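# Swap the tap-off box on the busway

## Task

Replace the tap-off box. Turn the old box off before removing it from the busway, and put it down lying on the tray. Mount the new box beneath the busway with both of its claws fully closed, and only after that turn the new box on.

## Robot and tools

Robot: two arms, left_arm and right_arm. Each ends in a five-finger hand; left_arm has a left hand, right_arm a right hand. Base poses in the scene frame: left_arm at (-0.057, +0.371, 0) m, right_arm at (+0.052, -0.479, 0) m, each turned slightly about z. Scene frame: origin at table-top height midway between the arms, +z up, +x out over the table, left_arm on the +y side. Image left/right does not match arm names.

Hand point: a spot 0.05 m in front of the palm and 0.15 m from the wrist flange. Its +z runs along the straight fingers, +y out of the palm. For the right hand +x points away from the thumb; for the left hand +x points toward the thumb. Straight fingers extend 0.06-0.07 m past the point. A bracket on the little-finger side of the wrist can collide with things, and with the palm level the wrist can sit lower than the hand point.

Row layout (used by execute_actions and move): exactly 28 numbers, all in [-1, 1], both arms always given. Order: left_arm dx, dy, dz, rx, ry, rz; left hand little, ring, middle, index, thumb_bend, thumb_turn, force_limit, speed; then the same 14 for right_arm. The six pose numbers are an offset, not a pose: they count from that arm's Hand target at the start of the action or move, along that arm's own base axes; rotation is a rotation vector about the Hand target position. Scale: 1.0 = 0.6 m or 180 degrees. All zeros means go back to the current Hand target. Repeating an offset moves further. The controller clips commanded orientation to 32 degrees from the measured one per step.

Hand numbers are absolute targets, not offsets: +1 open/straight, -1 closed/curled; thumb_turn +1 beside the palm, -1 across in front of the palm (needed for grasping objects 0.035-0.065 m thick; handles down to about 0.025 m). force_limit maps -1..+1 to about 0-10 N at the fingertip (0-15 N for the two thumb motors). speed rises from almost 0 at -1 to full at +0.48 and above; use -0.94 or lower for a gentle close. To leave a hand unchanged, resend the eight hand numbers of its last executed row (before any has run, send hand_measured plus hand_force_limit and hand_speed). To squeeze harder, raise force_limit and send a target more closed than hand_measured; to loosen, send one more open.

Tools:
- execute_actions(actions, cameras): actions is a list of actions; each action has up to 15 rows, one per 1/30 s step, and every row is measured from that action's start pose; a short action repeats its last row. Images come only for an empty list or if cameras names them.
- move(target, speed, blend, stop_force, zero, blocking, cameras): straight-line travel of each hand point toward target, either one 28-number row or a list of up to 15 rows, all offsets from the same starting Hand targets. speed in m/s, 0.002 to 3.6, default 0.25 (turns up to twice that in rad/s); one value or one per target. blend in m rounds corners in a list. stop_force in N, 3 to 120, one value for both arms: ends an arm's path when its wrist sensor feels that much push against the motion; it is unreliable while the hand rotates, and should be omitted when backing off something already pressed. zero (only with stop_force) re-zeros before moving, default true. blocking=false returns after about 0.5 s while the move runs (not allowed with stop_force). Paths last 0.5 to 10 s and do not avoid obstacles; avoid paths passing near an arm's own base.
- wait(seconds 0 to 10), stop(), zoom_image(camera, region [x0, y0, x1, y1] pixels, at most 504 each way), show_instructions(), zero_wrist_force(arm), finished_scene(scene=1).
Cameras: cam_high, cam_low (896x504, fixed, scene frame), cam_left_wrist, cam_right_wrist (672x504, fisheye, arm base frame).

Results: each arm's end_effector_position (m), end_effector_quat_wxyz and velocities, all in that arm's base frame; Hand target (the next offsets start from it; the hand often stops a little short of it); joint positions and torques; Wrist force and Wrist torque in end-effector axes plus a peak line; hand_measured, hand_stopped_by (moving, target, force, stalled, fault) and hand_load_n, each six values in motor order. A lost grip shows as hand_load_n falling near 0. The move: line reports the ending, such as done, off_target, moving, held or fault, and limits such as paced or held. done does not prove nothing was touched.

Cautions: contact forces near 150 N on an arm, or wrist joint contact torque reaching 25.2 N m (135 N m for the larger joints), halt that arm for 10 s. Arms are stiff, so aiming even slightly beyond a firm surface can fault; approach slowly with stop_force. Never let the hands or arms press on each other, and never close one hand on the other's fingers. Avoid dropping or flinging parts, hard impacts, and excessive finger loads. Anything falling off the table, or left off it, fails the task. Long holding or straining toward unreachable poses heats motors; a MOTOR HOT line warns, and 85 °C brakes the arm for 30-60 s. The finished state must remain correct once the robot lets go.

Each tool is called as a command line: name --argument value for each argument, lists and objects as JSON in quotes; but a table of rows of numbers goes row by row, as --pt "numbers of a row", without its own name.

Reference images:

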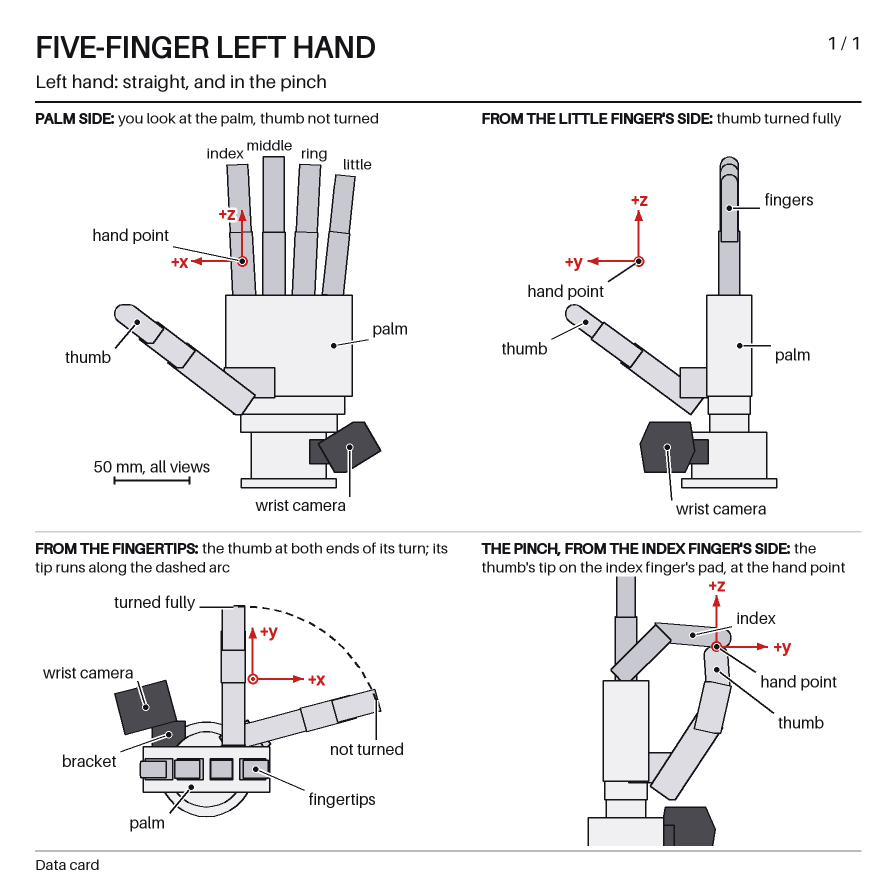

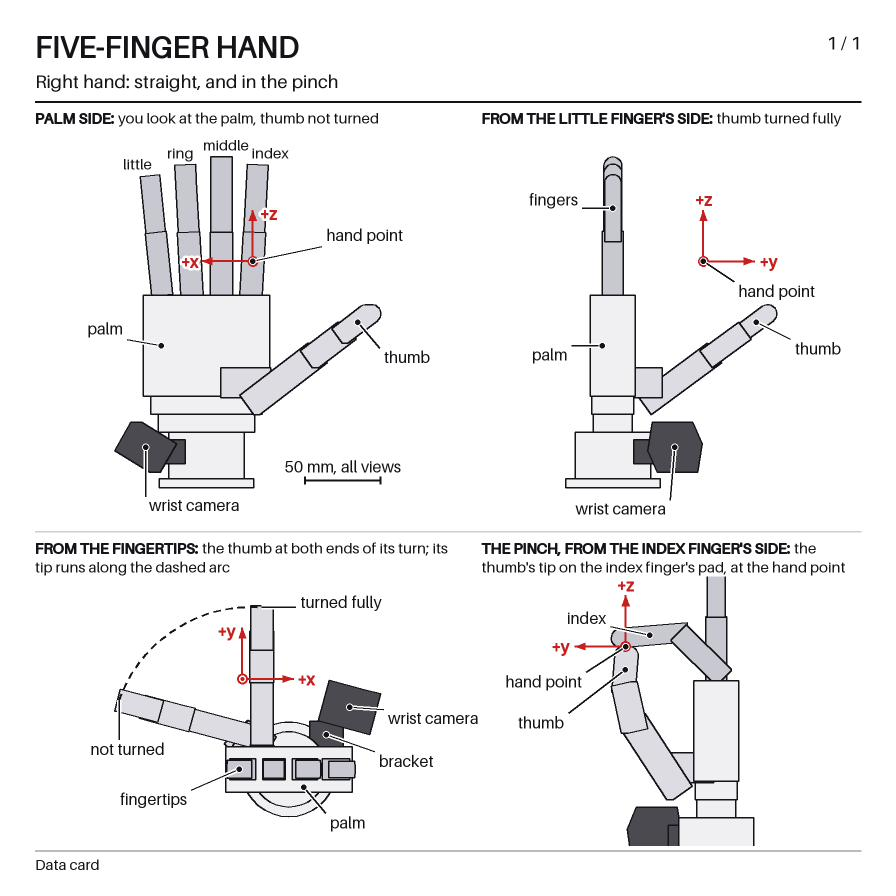

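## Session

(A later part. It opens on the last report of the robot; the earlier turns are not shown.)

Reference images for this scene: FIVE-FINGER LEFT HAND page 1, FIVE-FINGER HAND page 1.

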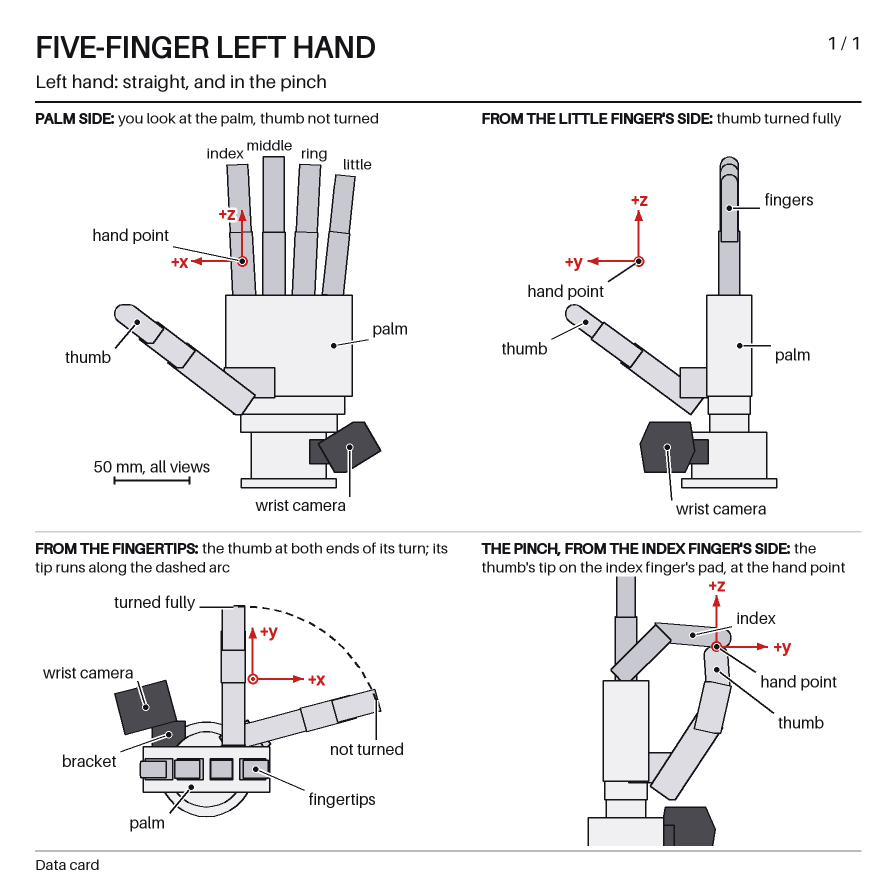

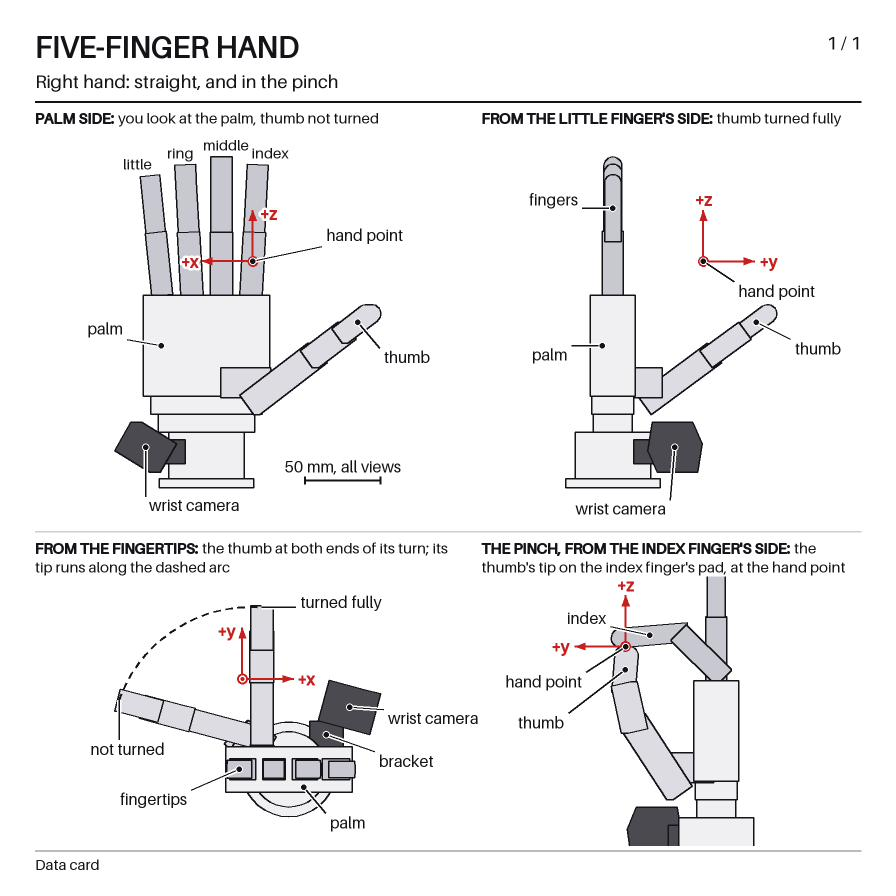

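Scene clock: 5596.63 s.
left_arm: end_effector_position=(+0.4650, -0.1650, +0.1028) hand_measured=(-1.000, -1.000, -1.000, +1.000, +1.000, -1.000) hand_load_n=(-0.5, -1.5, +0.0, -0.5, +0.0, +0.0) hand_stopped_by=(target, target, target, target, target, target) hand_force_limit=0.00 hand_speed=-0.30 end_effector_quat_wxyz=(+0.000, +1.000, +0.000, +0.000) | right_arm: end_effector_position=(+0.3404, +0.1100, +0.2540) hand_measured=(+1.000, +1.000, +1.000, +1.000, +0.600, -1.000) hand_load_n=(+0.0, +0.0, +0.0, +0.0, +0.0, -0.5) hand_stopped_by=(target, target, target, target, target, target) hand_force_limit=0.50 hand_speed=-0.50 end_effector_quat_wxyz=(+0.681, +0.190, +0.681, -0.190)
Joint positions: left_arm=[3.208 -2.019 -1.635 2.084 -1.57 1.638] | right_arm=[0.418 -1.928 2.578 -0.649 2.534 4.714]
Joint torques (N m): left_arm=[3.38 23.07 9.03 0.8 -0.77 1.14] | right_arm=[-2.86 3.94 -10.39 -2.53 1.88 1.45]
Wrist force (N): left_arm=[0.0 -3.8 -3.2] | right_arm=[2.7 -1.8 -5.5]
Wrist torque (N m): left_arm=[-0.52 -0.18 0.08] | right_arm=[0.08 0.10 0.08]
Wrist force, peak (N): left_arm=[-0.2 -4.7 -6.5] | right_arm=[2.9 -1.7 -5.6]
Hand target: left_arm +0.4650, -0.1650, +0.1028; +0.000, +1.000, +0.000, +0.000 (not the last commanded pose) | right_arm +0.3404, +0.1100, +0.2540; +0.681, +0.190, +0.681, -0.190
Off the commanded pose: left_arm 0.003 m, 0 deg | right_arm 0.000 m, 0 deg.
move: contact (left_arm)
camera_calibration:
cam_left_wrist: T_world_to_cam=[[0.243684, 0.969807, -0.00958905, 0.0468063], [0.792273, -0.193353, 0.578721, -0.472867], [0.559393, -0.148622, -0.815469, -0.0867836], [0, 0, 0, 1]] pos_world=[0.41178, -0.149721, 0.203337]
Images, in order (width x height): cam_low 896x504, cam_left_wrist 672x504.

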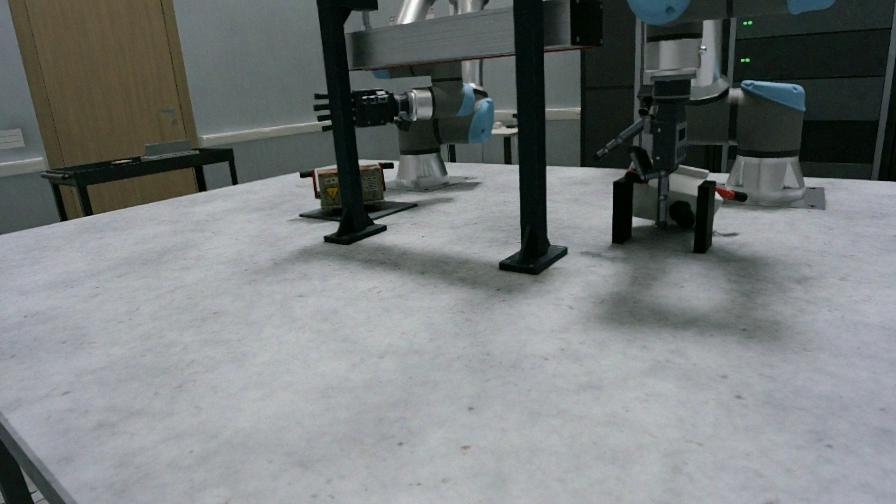

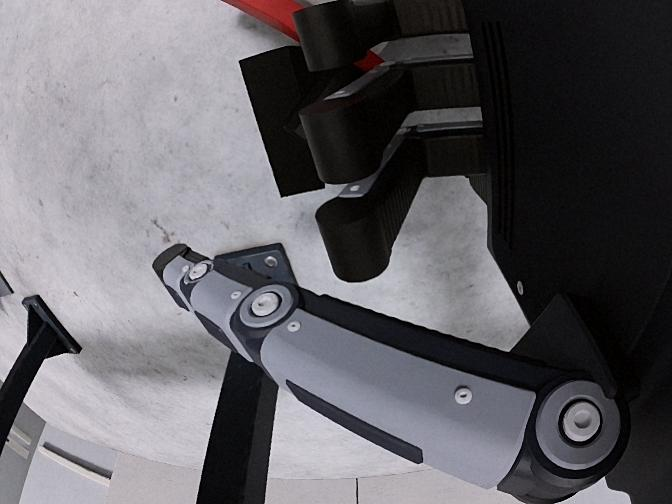

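move --pt "0 0 0.12 0 0 0 -1 -1 -1 1 1 -1 0 -0.3 0 0 0 0 0 0 1 1 1 1 0.6 -1 0.5 -0.5" --pt "0.1167 0 0.12 0 0 0 -1 -1 -1 1 1 -1 0 -0.3 0 0 0 0 0 0 1 1 1 1 0.6 -1 0.5 -0.5" --pt "0.1167 0 0.12 0 0 0 1 -1 -1 -1 1 -1 0 -0.3 0 0 0 0 0 0 1 1 1 1 0.6 -1 0.5 -0.5" --speed 0.12

move --target '[0,0,-0.12,0,0,0,1,-1,-1,-1,1,-1,0,-0.3, 0,0,0,0,0,0,1,1,1,1,0.6,-1,0.5,-0.5]' --speed 0.06 --stop_force 5 --cameras '["cam_low","cam_left_wrist"]'

zoom_image --camera "cam_low" --region '[570, 80, 790, 270]'

Scene clock: 5620.63 s.
left_arm: end_effector_position=(+0.5350, -0.1650, +0.1748) hand_measured=(+1.000, -1.000, -1.000, -1.000, +1.000, -1.000) hand_load_n=(+0.0, +0.0, +0.5, +0.0, +0.0, +0.0) hand_stopped_by=(target, target, target, target, target, target) hand_force_limit=0.00 hand_speed=-0.30 end_effector_quat_wxyz=(+0.000, +1.000, +0.000, +0.000) | right_arm: end_effector_position=(+0.3404, +0.1100, +0.2540) hand_measured=(+1.000, +1.000, +1.000, +1.000, +0.600, -1.000) hand_load_n=(+0.0, +0.0, +0.0, +0.0, +0.0, +0.0) hand_stopped_by=(target, target, target, target, target, target) hand_force_limit=0.50 hand_speed=-0.50 end_effector_quat_wxyz=(+0.681, +0.190, +0.681, -0.190)
Joint positions: left_arm=[3.199 -2.11 -1.294 1.834 -1.57 1.629] | right_arm=[0.418 -1.928 2.578 -0.649 2.534 4.714]
Joint torques (N m): left_arm=[8.42 29.38 23.84 -4.67 -0.79 1.5] | right_arm=[-2.05 4.13 -10.04 -2.56 1.69 1.47]
Wrist force (N): left_arm=[-0.3 -1.6 1.4] | right_arm=[2.9 -1.6 -5.4]
Wrist torque (N m): left_arm=[-0.55 0.07 -0.03] | right_arm=[0.12 0.06 0.10]
Wrist force, peak (N): left_arm=[0.2 -3.8 -3.4] | right_arm=[2.9 -1.7 -5.6]
Hand target: left_arm +0.5350, -0.1650, +0.1748; +0.000, +1.000, +0.000, +0.000 | right_arm +0.3404, +0.1100, +0.2540; +0.681, +0.190, +0.681, -0.190
Off the commanded pose: left_arm 0.000 m, 0 deg | right_arm 0.000 m, 0 deg.
move: done

Scene clock: 5622.63 s.
left_arm: end_effector_position=(+0.5350, -0.1650, +0.1028) hand_measured=(+1.000, -1.000, -1.000, -1.000, +1.000, -1.000) hand_load_n=(+0.0, +0.5, +0.0, +0.0, +0.0, +0.0) hand_stopped_by=(target, target, target, target, target, target) hand_force_limit=0.00 hand_speed=-0.30 end_effector_quat_wxyz=(+0.000, +1.000, +0.000, +0.000) | right_arm: end_effector_position=(+0.3404, +0.1100, +0.2540) hand_measured=(+1.000, +1.000, +1.000, +1.000, +0.600, -1.000) hand_load_n=(-0.5, +0.0, +0.0, +0.0, +0.0, -0.5) hand_stopped_by=(target, target, target, target, target, target) hand_force_limit=0.50 hand_speed=-0.50 end_effector_quat_wxyz=(+0.681, +0.190, +0.681, -0.190)
Joint positions: left_arm=[3.199 -2.169 -1.395 1.993 -1.57 1.629] | right_arm=[0.418 -1.928 2.578 -0.649 2.534 4.714]
Joint torques (N m): left_arm=[6.79 44.35 24.35 -2.66 -0.22 1.05] | right_arm=[-1.79 3.68 -9.87 -2.7 1.74 1.45]
Wrist force (N): left_arm=[-0.1 -1.8 0.6] | right_arm=[2.8 -1.3 -5.4]
Wrist torque (N m): left_arm=[-0.52 -0.02 0.00] | right_arm=[0.14 0.07 0.11]
Wrist force, peak (N): left_arm=[0.0 -2.0 1.6] | right_arm=[3.0 -1.7 -5.5]
Hand target: left_arm +0.5350, -0.1650, +0.1028; +0.000, +1.000, +0.000, +0.000 | right_arm +0.3404, +0.1100, +0.2540; +0.681, +0.190, +0.681, -0.190
Off the commanded pose: left_arm 0.000 m, 0 deg | right_arm 0.000 m, 0 deg.
move: done
camera_calibration:
cam_left_wrist: T_world_to_cam=[[0.243664, 0.969812, -0.00960365, 0.0298588], [0.79228, -0.193328, 0.57872, -0.528344], [0.559393, -0.148622, -0.81547, -0.125956], [0, 0, 0, 1]] pos_world=[0.48178, -0.149821, 0.203337]
Images, in order (width x height): cam_low 896x504, cam_left_wrist 672x504.

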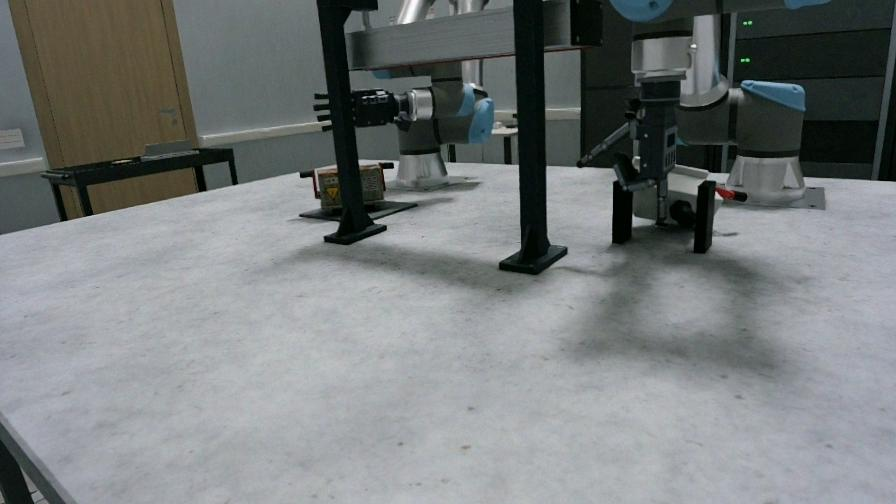

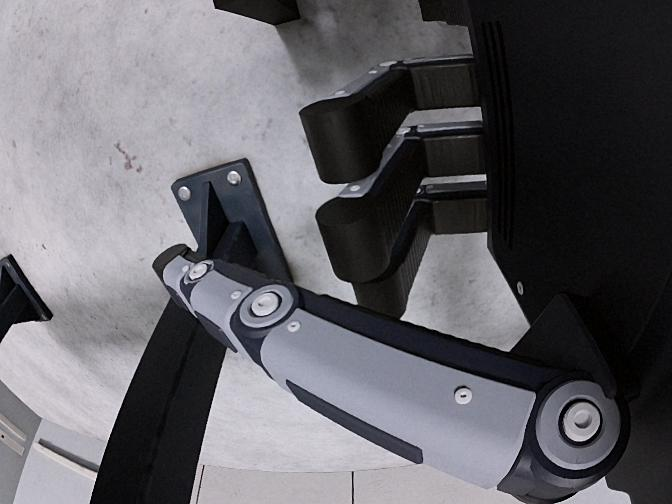

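Scaled by 2.291 from the camera's 896x504 image, which has a finer 1280x720 frame.

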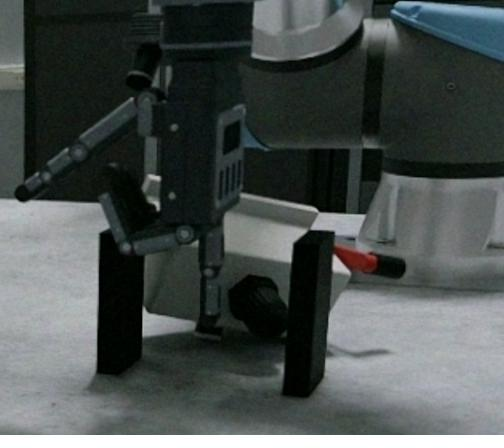

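move --pt "0 0 -0.02 0 0 0 1 -1 -1 -1 1 -1 0 -0.3 0 0 0 0 0 0 1 1 1 1 0.6 -1 0.5 -0.5" --pt "-0.1167 0 -0.02 0 0 0 1 -1 -1 -1 1 -1 0 -0.3 0 0 0 0 0 0 1 1 1 1 0.6 -1 0.5 -0.5" --speed 0.05 --cameras '["cam_low","cam_high"]'

zoom_image --camera "cam_low" --region '[570, 80, 790, 270]'

Scene clock: 5634.13 s.
left_arm: end_effector_position=(+0.4651, -0.1649, +0.0909) hand_measured=(+1.000, -1.000, -1.000, -1.000, +1.000, -1.000) hand_load_n=(+0.0, +0.0, +0.0, +0.0, +0.0, +0.0) hand_stopped_by=(target, target, target, target, target, target) hand_force_limit=0.00 hand_speed=-0.30 end_effector_quat_wxyz=(+0.000, +1.000, +0.000, +0.000) | right_arm: end_effector_position=(+0.3404, +0.1100, +0.2540) hand_measured=(+1.000, +1.000, +1.000, +1.000, +0.600, -1.000) hand_load_n=(+0.0, +0.0, +0.0, +0.0, -0.5, -0.5) hand_stopped_by=(target, target, target, target, target, target) hand_force_limit=0.50 hand_speed=-0.50 end_effector_quat_wxyz=(+0.681, +0.190, +0.681, -0.190)
Joint positions: left_arm=[3.208 -2.033 -1.649 2.112 -1.57 1.638] | right_arm=[0.418 -1.928 2.578 -0.649 2.534 4.714]
Joint torques (N m): left_arm=[2.91 31.5 13.92 -5.16 -1.74 -0.13] | right_arm=[-1.53 4 -10.99 -2.52 1.74 1.41]
Wrist force (N): left_arm=[0.1 -1.9 1.0] | right_arm=[2.7 -1.5 -5.3]
Wrist torque (N m): left_arm=[-0.57 -0.02 -0.08] | right_arm=[0.11 0.09 0.09]
Wrist force, peak (N): left_arm=[2.1 -1.5 0.1] | right_arm=[2.9 -1.7 -5.7]
Hand target: left_arm +0.4650, -0.1650, +0.0908; +0.000, +1.000, +0.000, +0.000 | right_arm +0.3404, +0.1100, +0.2540; +0.681, +0.190, +0.681, -0.190
Off the commanded pose: left_arm 0.000 m, 0 deg | right_arm 0.000 m, 0 deg.
move: done
Images, in order (width x height): cam_high 896x504, cam_low 896x504.

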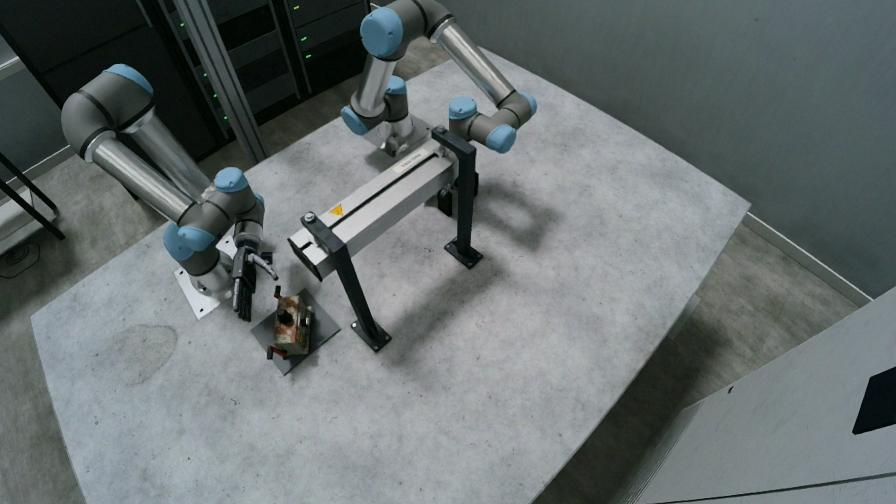

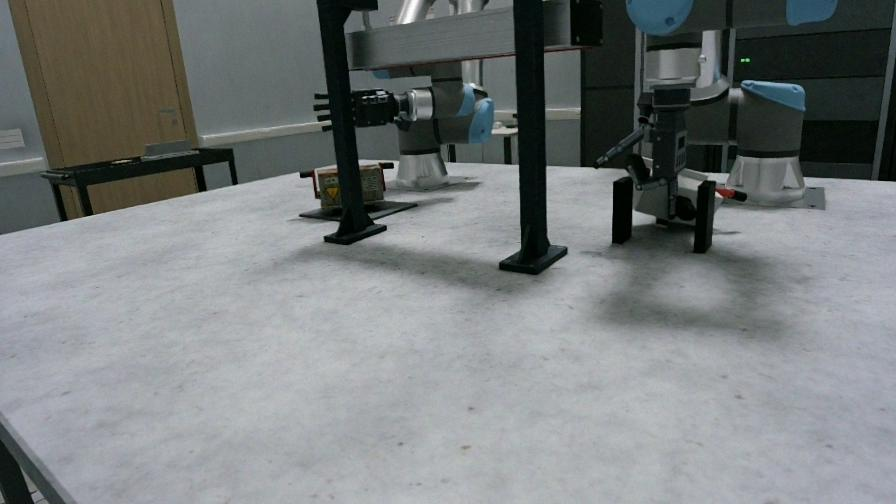

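Scaled by 2.291 from the camera's 896x504 image, which has a finer 1280x720 frame.

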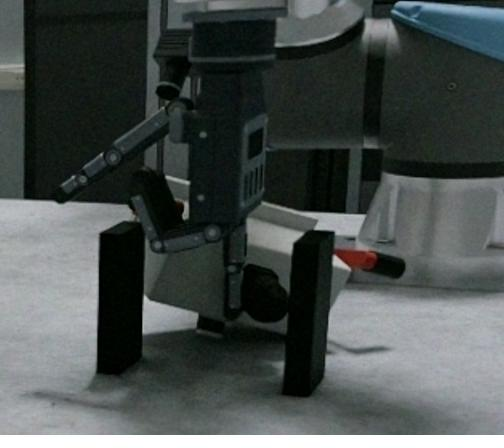

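move --target '[-0.0833,0,0,0,0,0,1,-1,-1,-1,1,-1,0,-0.3, 0,0,0,0,0,0,1,1,1,1,0.6,-1,0.5,-0.5]' --speed 0.05 --cameras '["cam_low","cam_left_wrist"]'

zoom_image --camera "cam_low" --region '[570, 80, 790, 270]'

Scene clock: 5646.30 s.
left_arm: end_effector_position=(+0.4151, -0.1649, +0.0909) hand_measured=(+1.000, -1.000, -1.000, -1.000, +1.000, -1.000) hand_load_n=(+0.0, +0.0, +0.0, +0.5, -0.5, +0.0) hand_stopped_by=(target, target, target, target, target, target) hand_force_limit=0.00 hand_speed=-0.30 end_effector_quat_wxyz=(+0.000, +1.000, +0.000, +0.000) | right_arm: end_effector_position=(+0.3404, +0.1100, +0.2540) hand_measured=(+1.000, +1.000, +1.000, +1.000, +0.600, -1.000) hand_load_n=(+0.0, +0.0, +0.0, +0.0, +0.0, -0.5) hand_stopped_by=(target, target, target, target, target, target) hand_force_limit=0.50 hand_speed=-0.50 end_effector_quat_wxyz=(+0.681, +0.190, +0.681, -0.190)
Joint positions: left_arm=[3.217 -1.931 -1.804 2.164 -1.57 1.647] | right_arm=[0.418 -1.928 2.578 -0.649 2.534 4.714]
Joint torques (N m): left_arm=[0.85 24.93 16.45 -5.1 -1.09 -0.3] | right_arm=[-1.91 3.77 -11.06 -2.56 1.78 1.42]
Wrist force (N): left_arm=[-0.2 -1.8 1.2] | right_arm=[2.7 -1.5 -5.6]
Wrist torque (N m): left_arm=[-0.55 0.04 -0.10] | right_arm=[0.13 0.10 0.10]
Wrist force, peak (N): left_arm=[0.7 -2.1 1.3] | right_arm=[2.8 -1.6 -5.8]
Hand target: left_arm +0.4150, -0.1650, +0.0908; +0.000, +1.000, +0.000, +0.000 | right_arm +0.3404, +0.1100, +0.2540; +0.681, +0.190, +0.681, -0.190
Off the commanded pose: left_arm 0.000 m, 0 deg | right_arm 0.000 m, 0 deg.
move: done
camera_calibration:
cam_left_wrist: T_world_to_cam=[[0.243678, 0.969809, -0.00953473, 0.0588432], [0.792146, -0.193346, 0.578898, -0.426374], [0.559577, -0.148618, -0.815345, -0.0687446], [0, 0, 0, 1]] pos_world=[0.36188, -0.149721, 0.191338]
Images, in order (width x height): cam_low 896x504, cam_left_wrist 672x504.

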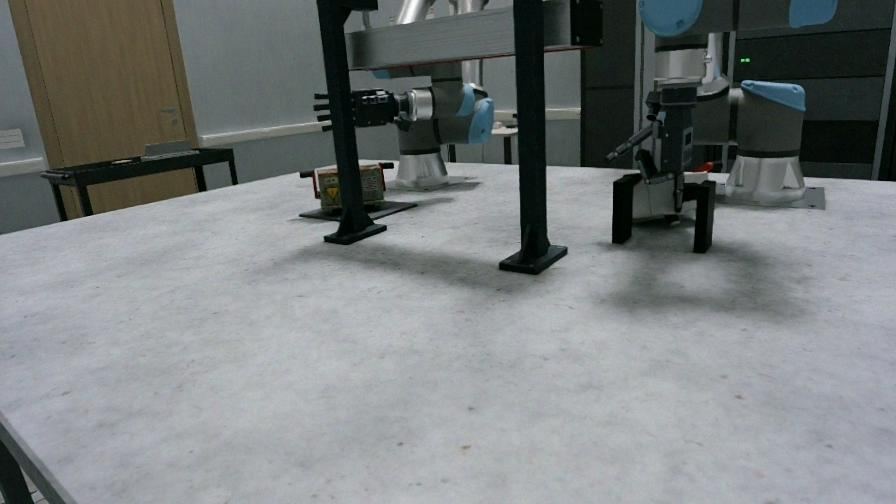

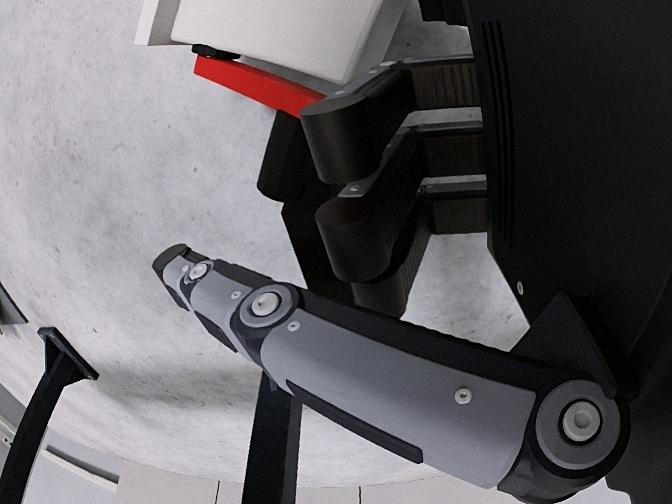

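Scaled by 2.291 from the camera's 896x504 image, which has a finer 1280x720 frame.

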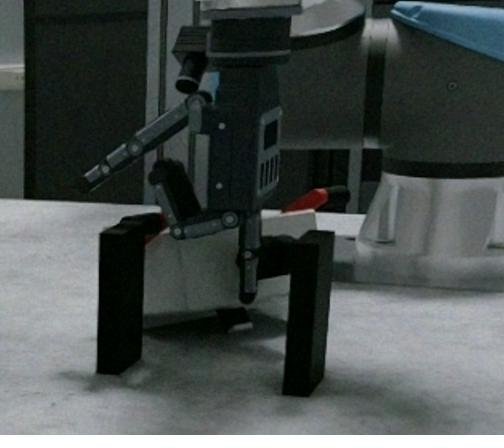

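move --pt "0 0 0.25 0 0 0 1 -1 -1 -1 1 -1 0 -0.3 0 0 0 0 0 0 1 1 1 1 0.6 -1 0.5 -0.5" --pt "-0.08 0 0.35 0 0 0 1 -1 -1 -1 1 -1 0 -0.3 0 0 0 0 0 0 1 1 1 1 0.6 -1 0.5 -0.5" --speed 0.12 --cameras '["cam_low","cam_left_wrist","cam_high"]'

zoom_image --camera "cam_low" --region '[570, 80, 790, 270]'

Scene clock: 5656.17 s.
left_arm: end_effector_position=(+0.3671, -0.1649, +0.3008) hand_measured=(+1.000, -1.000, -1.000, -1.000, +1.000, -1.000) hand_load_n=(+0.0, -0.5, +0.0, +0.0, +0.0, +0.0) hand_stopped_by=(target, target, target, target, target, target) hand_force_limit=0.00 hand_speed=-0.30 end_effector_quat_wxyz=(+0.000, +1.000, +0.000, +0.000) | right_arm: end_effector_position=(+0.3404, +0.1100, +0.2540) hand_measured=(+1.000, +1.000, +1.000, +1.000, +0.600, -1.000) hand_load_n=(+0.0, +0.0, +0.0, +0.0, +0.0, +0.0) hand_stopped_by=(target, target, target, target, target, target) hand_force_limit=0.50 hand_speed=-0.50 end_effector_quat_wxyz=(+0.681, +0.190, +0.681, -0.190)
Joint positions: left_arm=[3.228 -1.653 -1.578 1.661 -1.57 1.658] | right_arm=[0.418 -1.928 2.578 -0.649 2.534 4.714]
Joint torques (N m): left_arm=[-8.65 26.58 14.15 -1.91 -2.28 -0.86] | right_arm=[-1.59 4.29 -11.38 -2.5 1.79 1.49]
Wrist force (N): left_arm=[0.1 -1.8 1.0] | right_arm=[2.8 -1.7 -5.4]
Wrist torque (N m): left_arm=[-0.55 -0.01 -0.08] | right_arm=[0.10 0.07 0.10]
Wrist force, peak (N): left_arm=[0.1 -1.9 2.5] | right_arm=[3.0 -1.8 -5.7]
Hand target: left_arm +0.3670, -0.1650, +0.3008; +0.000, +1.000, +0.000, +0.000 | right_arm +0.3404, +0.1100, +0.2540; +0.681, +0.190, +0.681, -0.190
Off the commanded pose: left_arm 0.000 m, 0 deg | right_arm 0.000 m, 0 deg.
move: done
camera_calibration:
cam_left_wrist: T_world_to_cam=[[0.243671, 0.969811, -0.00957007, 0.0725585], [0.792197, -0.193333, 0.578832, -0.509908], [0.559508, -0.148626, -0.81539, 0.129376], [0, 0, 0, 1]] pos_world=[0.31388, -0.149721, 0.401337]
Images, in order (width x height): cam_high 896x504, cam_low 896x504, cam_left_wrist 672x504.

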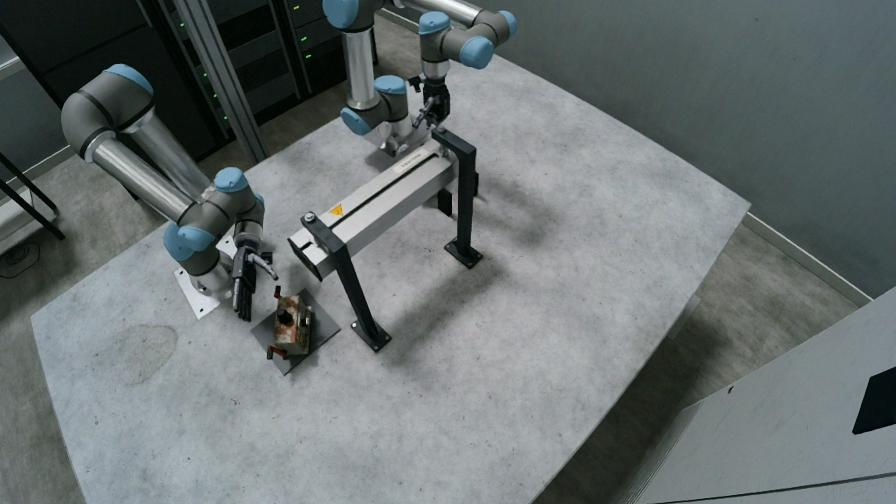

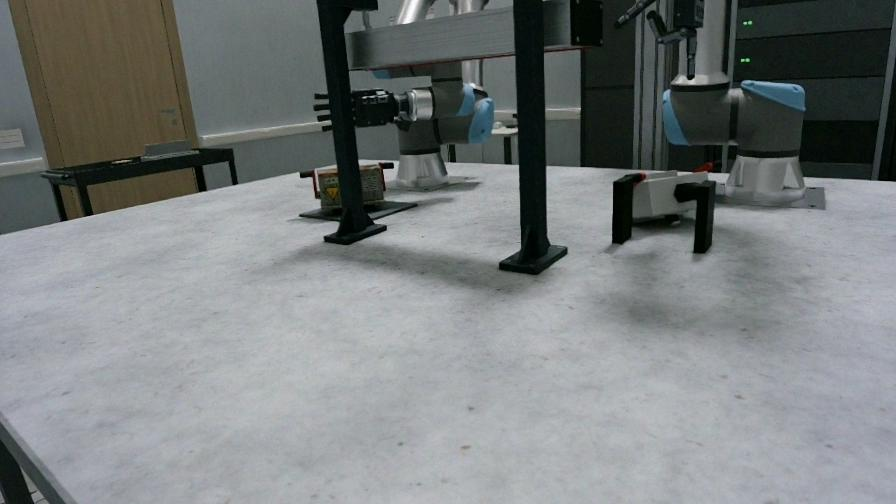

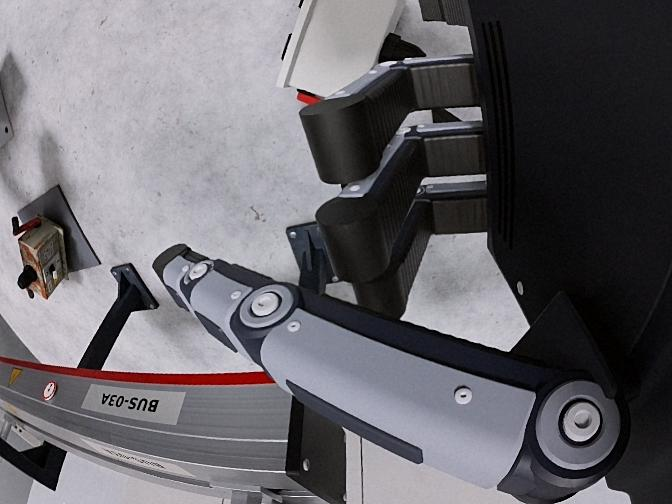

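Scaled by 2.291 from the camera's 896x504 image, which has a finer 1280x720 frame.

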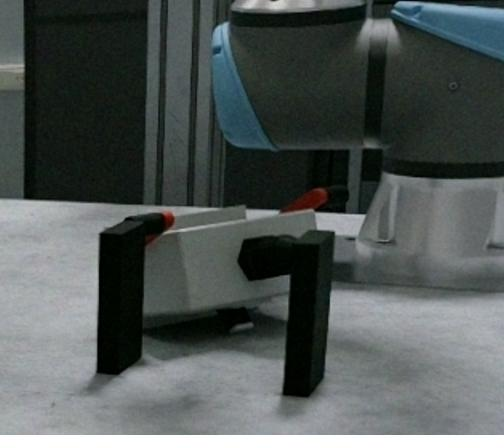

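move --target '[-0.1833,0.1083,0,0,0,0,1,1,1,1,1,0.3,0,-0.3, 0,0,0,0,0,0,1,1,1,1,0.6,-1,0.5,-0.5]' --speed 0.12 --cameras '["cam_left_wrist"]'

zoom_image --camera "cam_left_wrist" --region '[180, 0, 450, 240]'

Scene clock: 5680.40 s.
left_arm: end_effector_position=(+0.2571, -0.1000, +0.3009) hand_measured=(+1.000, +1.000, +1.000, +1.000, +1.000, +0.300) hand_load_n=(+0.0, +0.0, +0.0, +0.0, +0.0, +0.0) hand_stopped_by=(target, target, target, target, target, target) hand_force_limit=0.00 hand_speed=-0.30 end_effector_quat_wxyz=(+0.000, +1.000, +0.000, +0.000) | right_arm: end_effector_position=(+0.3404, +0.1100, +0.2540) hand_measured=(+1.000, +1.000, +1.000, +1.000, +0.600, -1.000) hand_load_n=(+0.0, +0.0, +0.0, +0.0, +0.0, +0.0) hand_stopped_by=(target, target, target, target, target, target) hand_force_limit=0.50 hand_speed=-0.50 end_effector_quat_wxyz=(+0.681, +0.190, +0.681, -0.190)
Joint positions: left_arm=[3.587 -1.322 -1.879 1.63 -1.57 2.017] | right_arm=[0.418 -1.928 2.578 -0.649 2.534 4.714]
Joint torques (N m): left_arm=[7.84 13.8 14.17 0.52 -0.1 2] | right_arm=[-0.45 3.46 -11.21 -2.59 1.72 1.41]
Wrist force (N): left_arm=[-0.1 -1.8 1.1] | right_arm=[2.7 -1.9 -5.5]
Wrist torque (N m): left_arm=[-0.56 -0.01 -0.02] | right_arm=[0.07 0.09 0.08]
Wrist force, peak (N): left_arm=[-0.9 -2.4 1.0] | right_arm=[2.9 -1.7 -5.7]
Hand target: left_arm +0.2570, -0.1000, +0.3008; +0.000, +1.000, +0.000, +0.000 | right_arm +0.3404, +0.1100, +0.2540; +0.681, +0.190, +0.681, -0.190
Off the commanded pose: left_arm 0.000 m, 0 deg | right_arm 0.000 m, 0 deg.
move: done
camera_calibration:
cam_left_wrist: T_world_to_cam=[[0.243663, 0.969811, -0.00972493, 0.0364865], [0.792254, -0.193248, 0.578782, -0.410261], [0.55943, -0.148732, -0.815425, 0.20067], [0, 0, 0, 1]] pos_world=[0.20388, -0.084821, 0.401437]
Images, in order (width x height): cam_left_wrist 672x504.

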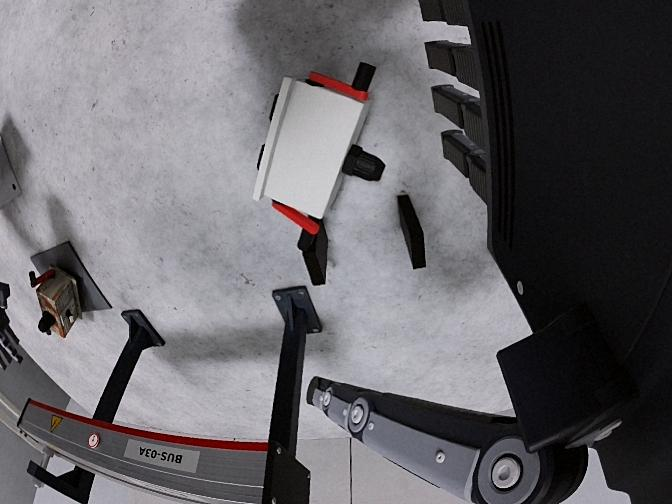

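Scaled by 1.867 from the camera's 672x504 image, which has a finer 960x720 frame.

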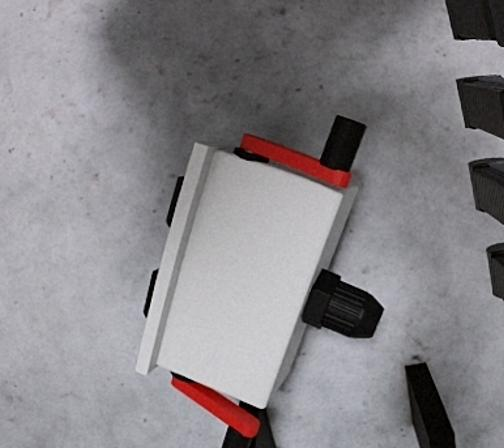

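move --pt "0.2067 -0.115 -0.168 0 0 0 -1 -1 -1 1 1 -1 0 -0.3 0 0 0 0 0 0 1 1 1 1 0.6 -1 0.5 -0.5" --pt "0.2067 -0.115 -0.3147 0 0 0 -1 -1 -1 1 1 -1 0 -0.3 0 0 0 0 0 0 1 1 1 1 0.6 -1 0.5 -0.5" --speed 0.12 --cameras '["cam_low","cam_left_wrist"]'

zoom_image --camera "cam_low" --region '[570, 80, 790, 270]'

Scene clock: 5760.90 s.
left_arm: end_effector_position=(+0.3810, -0.1689, +0.1121) hand_measured=(-1.000, -1.000, -1.000, +1.000, +1.000, -1.000) hand_load_n=(+0.0, +0.0, +0.0, +0.5, +0.0, +0.0) hand_stopped_by=(target, target, target, target, target, target) hand_force_limit=0.00 hand_speed=-0.30 end_effector_quat_wxyz=(+0.000, +1.000, +0.000, +0.000) | right_arm: end_effector_position=(+0.3404, +0.1100, +0.2540) hand_measured=(+1.000, +1.000, +1.000, +1.000, +0.600, -1.000) hand_load_n=(+0.0, -0.5, +0.0, +0.0, +0.0, -0.5) hand_stopped_by=(target, target, target, target, target, target) hand_force_limit=0.50 hand_speed=-0.50 end_effector_quat_wxyz=(+0.681, +0.190, +0.681, -0.190)
Joint positions: left_arm=[3.213 -1.834 -1.875 2.138 -1.57 1.643] | right_arm=[0.418 -1.928 2.578 -0.649 2.534 4.714]
Joint torques (N m): left_arm=[-0.25 19.58 13.03 -0.05 2.16 -0.89] | right_arm=[0.32 3.69 -12.86 -2.41 1.8 1.36]
Wrist force (N): left_arm=[-0.1 -1.7 1.3] | right_arm=[2.8 -1.7 -5.6]
Wrist torque (N m): left_arm=[-0.55 0.01 -0.11] | right_arm=[0.10 0.09 0.09]
Wrist force, peak (N): left_arm=[0.1 -2.2 2.2] | right_arm=[2.8 -1.8 -5.7]
Hand target: left_arm +0.3811, -0.1690, +0.1120; +0.000, +1.000, +0.000, +0.000 | right_arm +0.3404, +0.1100, +0.2540; +0.681, +0.190, +0.681, -0.190
Off the commanded pose: left_arm 0.000 m, 0 deg | right_arm 0.000 m, 0 deg.
move: done
camera_calibration:
cam_left_wrist: T_world_to_cam=[[0.243624, 0.969823, -0.00954503, 0.0712326], [0.792335, -0.193343, 0.578639, -0.412552], [0.559332, -0.148533, -0.815528, -0.0328151], [0, 0, 0, 1]] pos_world=[0.32788, -0.153721, 0.212637]
Images, in order (width x height): cam_low 896x504, cam_left_wrist 672x504.

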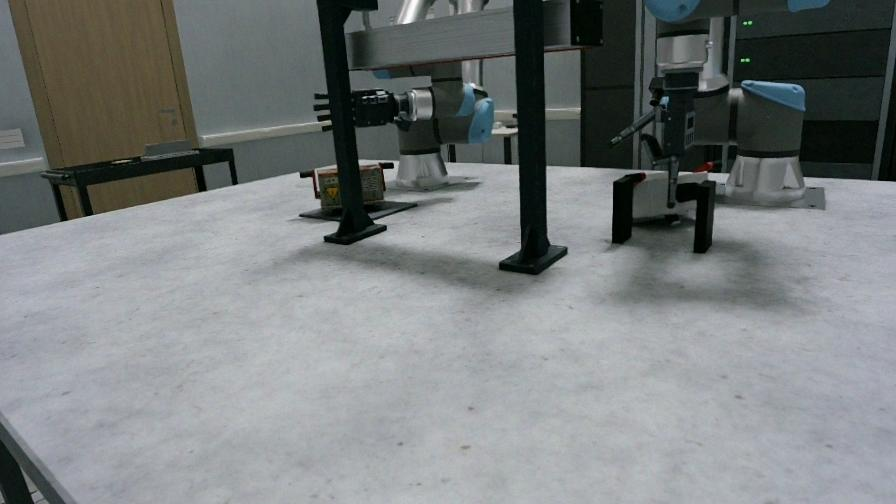

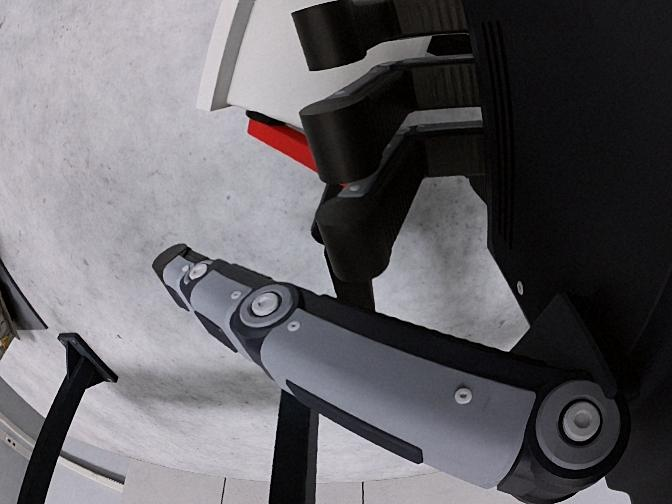

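Scaled by 2.291 from the camera's 896x504 image, which has a finer 1280x720 frame.

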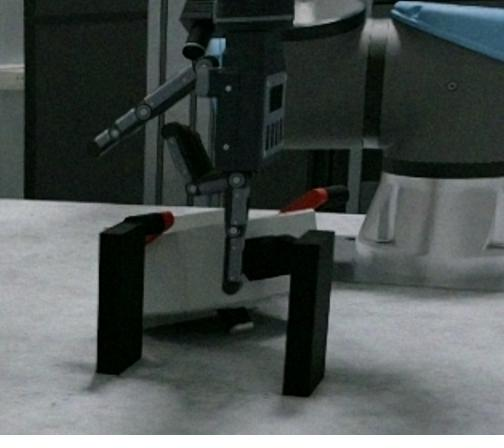

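move --target '[-0.07,-0.1133,0,0,0,0,-1,-1,-1,1,1,-1,0,-0.3, 0,0,0,0,0,0,1,1,1,1,0.6,-1,0.5,-0.5]' --speed 0.05 --cameras '["cam_low","cam_left_wrist"]'

zoom_image --camera "cam_low" --region '[570, 80, 790, 270]'

Scene clock: 5766.80 s.
left_arm: end_effector_position=(+0.3517, -0.2164, +0.1121) hand_measured=(-1.000, -1.000, -1.000, +1.000, +1.000, -1.000) hand_load_n=(+0.0, +0.0, +0.0, +0.0, +0.0, +0.0) hand_stopped_by=(target, target, target, target, target, target) hand_force_limit=0.00 hand_speed=-0.30 end_effector_quat_wxyz=(+0.000, +1.000, -0.001, +0.000) | right_arm: end_effector_position=(+0.3404, +0.1100, +0.2540) hand_measured=(+1.000, +1.000, +1.000, +1.000, +0.600, -1.000) hand_load_n=(+0.5, +0.0, +0.0, +0.0, +0.0, +0.0) hand_stopped_by=(target, target, target, target, target, target) hand_force_limit=0.50 hand_speed=-0.50 end_effector_quat_wxyz=(+0.681, +0.190, +0.681, -0.190)
Joint positions: left_arm=[3.072 -1.811 -1.904 2.145 -1.57 1.503] | right_arm=[0.418 -1.928 2.578 -0.649 2.534 4.714]
Joint torques (N m): left_arm=[-1.63 23.59 16 -2.41 -0.13 -0.06] | right_arm=[0.4 4.47 -12.63 -2.59 1.73 1.52]
Wrist force (N): left_arm=[0.1 -1.8 1.0] | right_arm=[2.9 -1.7 -5.7]
Wrist torque (N m): left_arm=[-0.55 -0.02 -0.08] | right_arm=[0.10 0.08 0.10]
Wrist force, peak (N): left_arm=[1.3 -2.6 0.9] | right_arm=[2.9 -1.9 -5.7]
Hand target: left_arm +0.3517, -0.2164, +0.1121; +0.000, +1.000, -0.001, +0.000 (not the last commanded pose) | right_arm +0.3404, +0.1100, +0.2540; +0.681, +0.190, +0.681, -0.190
Off the commanded pose: left_arm 0.024 m, 0 deg | right_arm 0.000 m, 0 deg.
FORCE FAULT: contact force on the left arm reached its limit, and that arm stopped. The contact can be on any part of that arm, not only on its tool. That arm's remaining commands of this call were not run. That arm is still stopped at the end of this call. That arm stays stopped for about 10 more seconds. Until then a move that you send moves the other arm only, and its call returns only when the move has ended. Once the stop has ended, the next robot result says so. If the stop ends while you think or write, that arm runs what you send next, counted from a new Hand target: where the arm stands when the stop ends. While its stop runs, that arm, its gripper or tool too, takes no new command. Until it ends, the stop uses up actions while you think or wait. An arm that is not stopped still takes commands.
move: fault (left_arm)
camera_calibration:
cam_left_wrist: T_world_to_cam=[[0.244922, 0.969494, -0.00976077, 0.123959], [0.791876, -0.194222, 0.578974, -0.398534], [0.559416, -0.149533, -0.815288, -0.0236885], [0, 0, 0, 1]] pos_world=[0.298481, -0.201123, 0.212637]
Images, in order (width x height): cam_low 896x504, cam_left_wrist 672x504.

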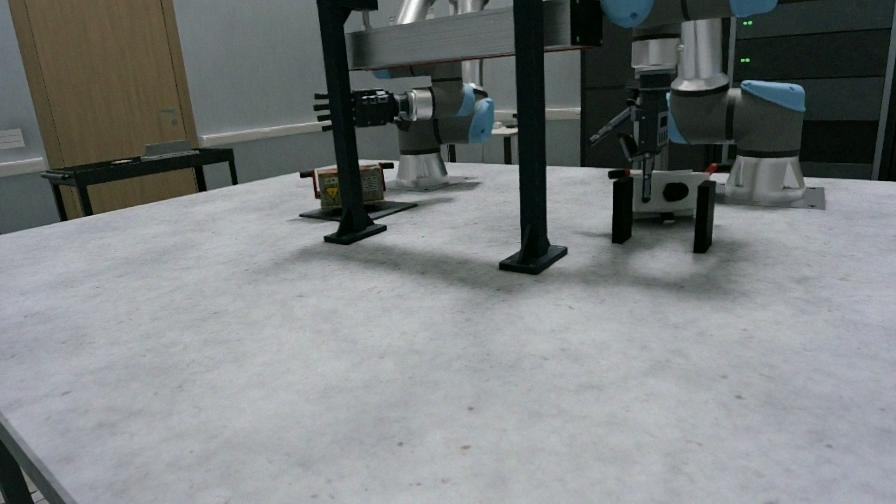

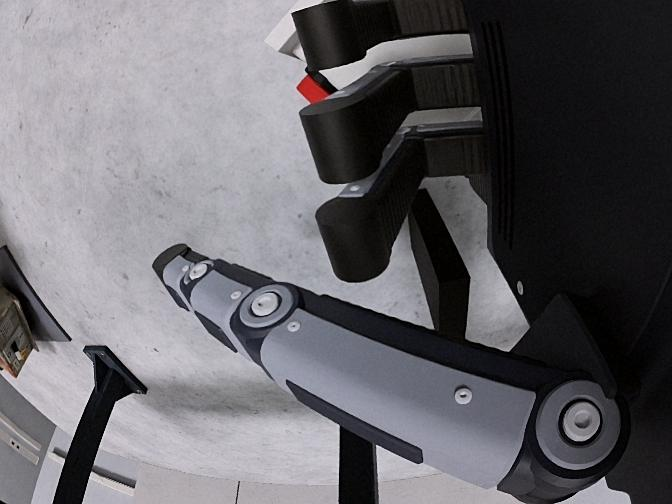

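Scaled by 2.291 from the camera's 896x504 image, which has a finer 1280x720 frame.

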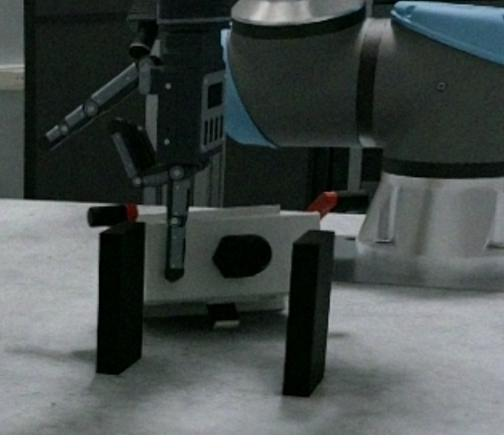

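wait --seconds 10 --cameras '["cam_low"]'

Scene clock: 5781.63 s.
left_arm: end_effector_position=(+0.3517, -0.2164, +0.1121) hand_measured=(-1.000, -1.000, -1.000, +1.000, +1.000, -1.000) hand_load_n=(+0.0, +0.0, +0.0, +0.0, +0.0, +0.0) hand_stopped_by=(target, target, target, target, target, target) hand_force_limit=0.00 hand_speed=-0.30 end_effector_quat_wxyz=(+0.000, +1.000, -0.001, +0.000) | right_arm: end_effector_position=(+0.3404, +0.1100, +0.2540) hand_measured=(+1.000, +1.000, +1.000, +1.000, +0.600, -1.000) hand_load_n=(+0.0, +0.0, +0.0, +0.0, +0.0, +0.0) hand_stopped_by=(target, target, target, target, target, target) hand_force_limit=0.50 hand_speed=-0.50 end_effector_quat_wxyz=(+0.681, +0.190, +0.681, -0.190)
Joint positions: left_arm=[3.072 -1.811 -1.904 2.145 -1.57 1.503] | right_arm=[0.418 -1.928 2.578 -0.649 2.534 4.714]
Joint torques (N m): left_arm=[-1.83 24.12 16.22 -2.28 0.01 -0.07] | right_arm=[1.01 4.68 -12.85 -2.45 1.79 1.33]
Wrist force (N): left_arm=[0.2 -2.1 1.3] | right_arm=[2.8 -1.6 -5.5]
Wrist torque (N m): left_arm=[-0.61 -0.03 -0.07] | right_arm=[0.10 0.09 0.09]
Wrist force, peak (N): left_arm=[0.2 -2.3 1.2] | right_arm=[2.7 -1.9 -5.9]
Hand target: left_arm +0.3517, -0.2164, +0.1121; +0.000, +1.000, -0.001, +0.000 (not the last commanded pose) | right_arm +0.3404, +0.1100, +0.2540; +0.681, +0.190, +0.681, -0.190
Off the commanded pose: left_arm 0.024 m, 0 deg | right_arm 0.000 m, 0 deg.
FORCE FAULT, CONTINUED: the left arm's stop, for the force fault that an earlier result reported, is over. The rest of the stop counts as 19 of the actions that you can send in this scene. That arm's target is now where it stood when the stop ended, not its last command. That arm accepts commands again.
wait: 10.00 s; at rest from the start
Images, in order (width x height): cam_low 896x504.

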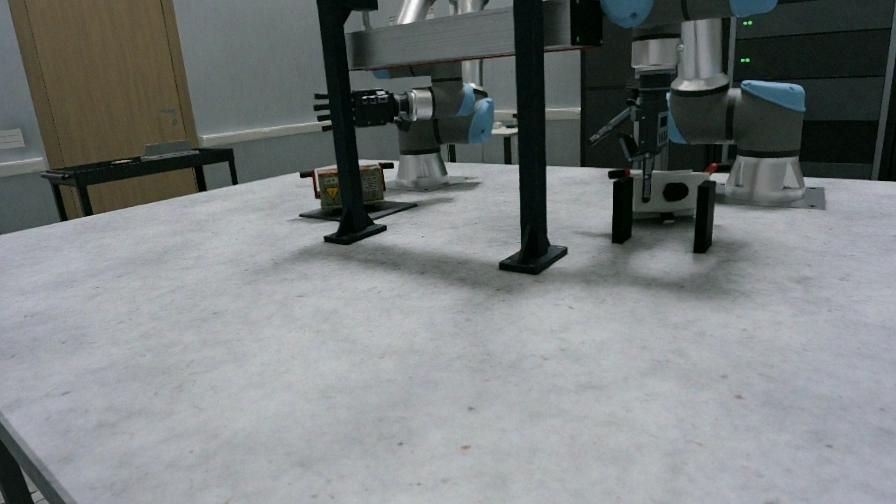

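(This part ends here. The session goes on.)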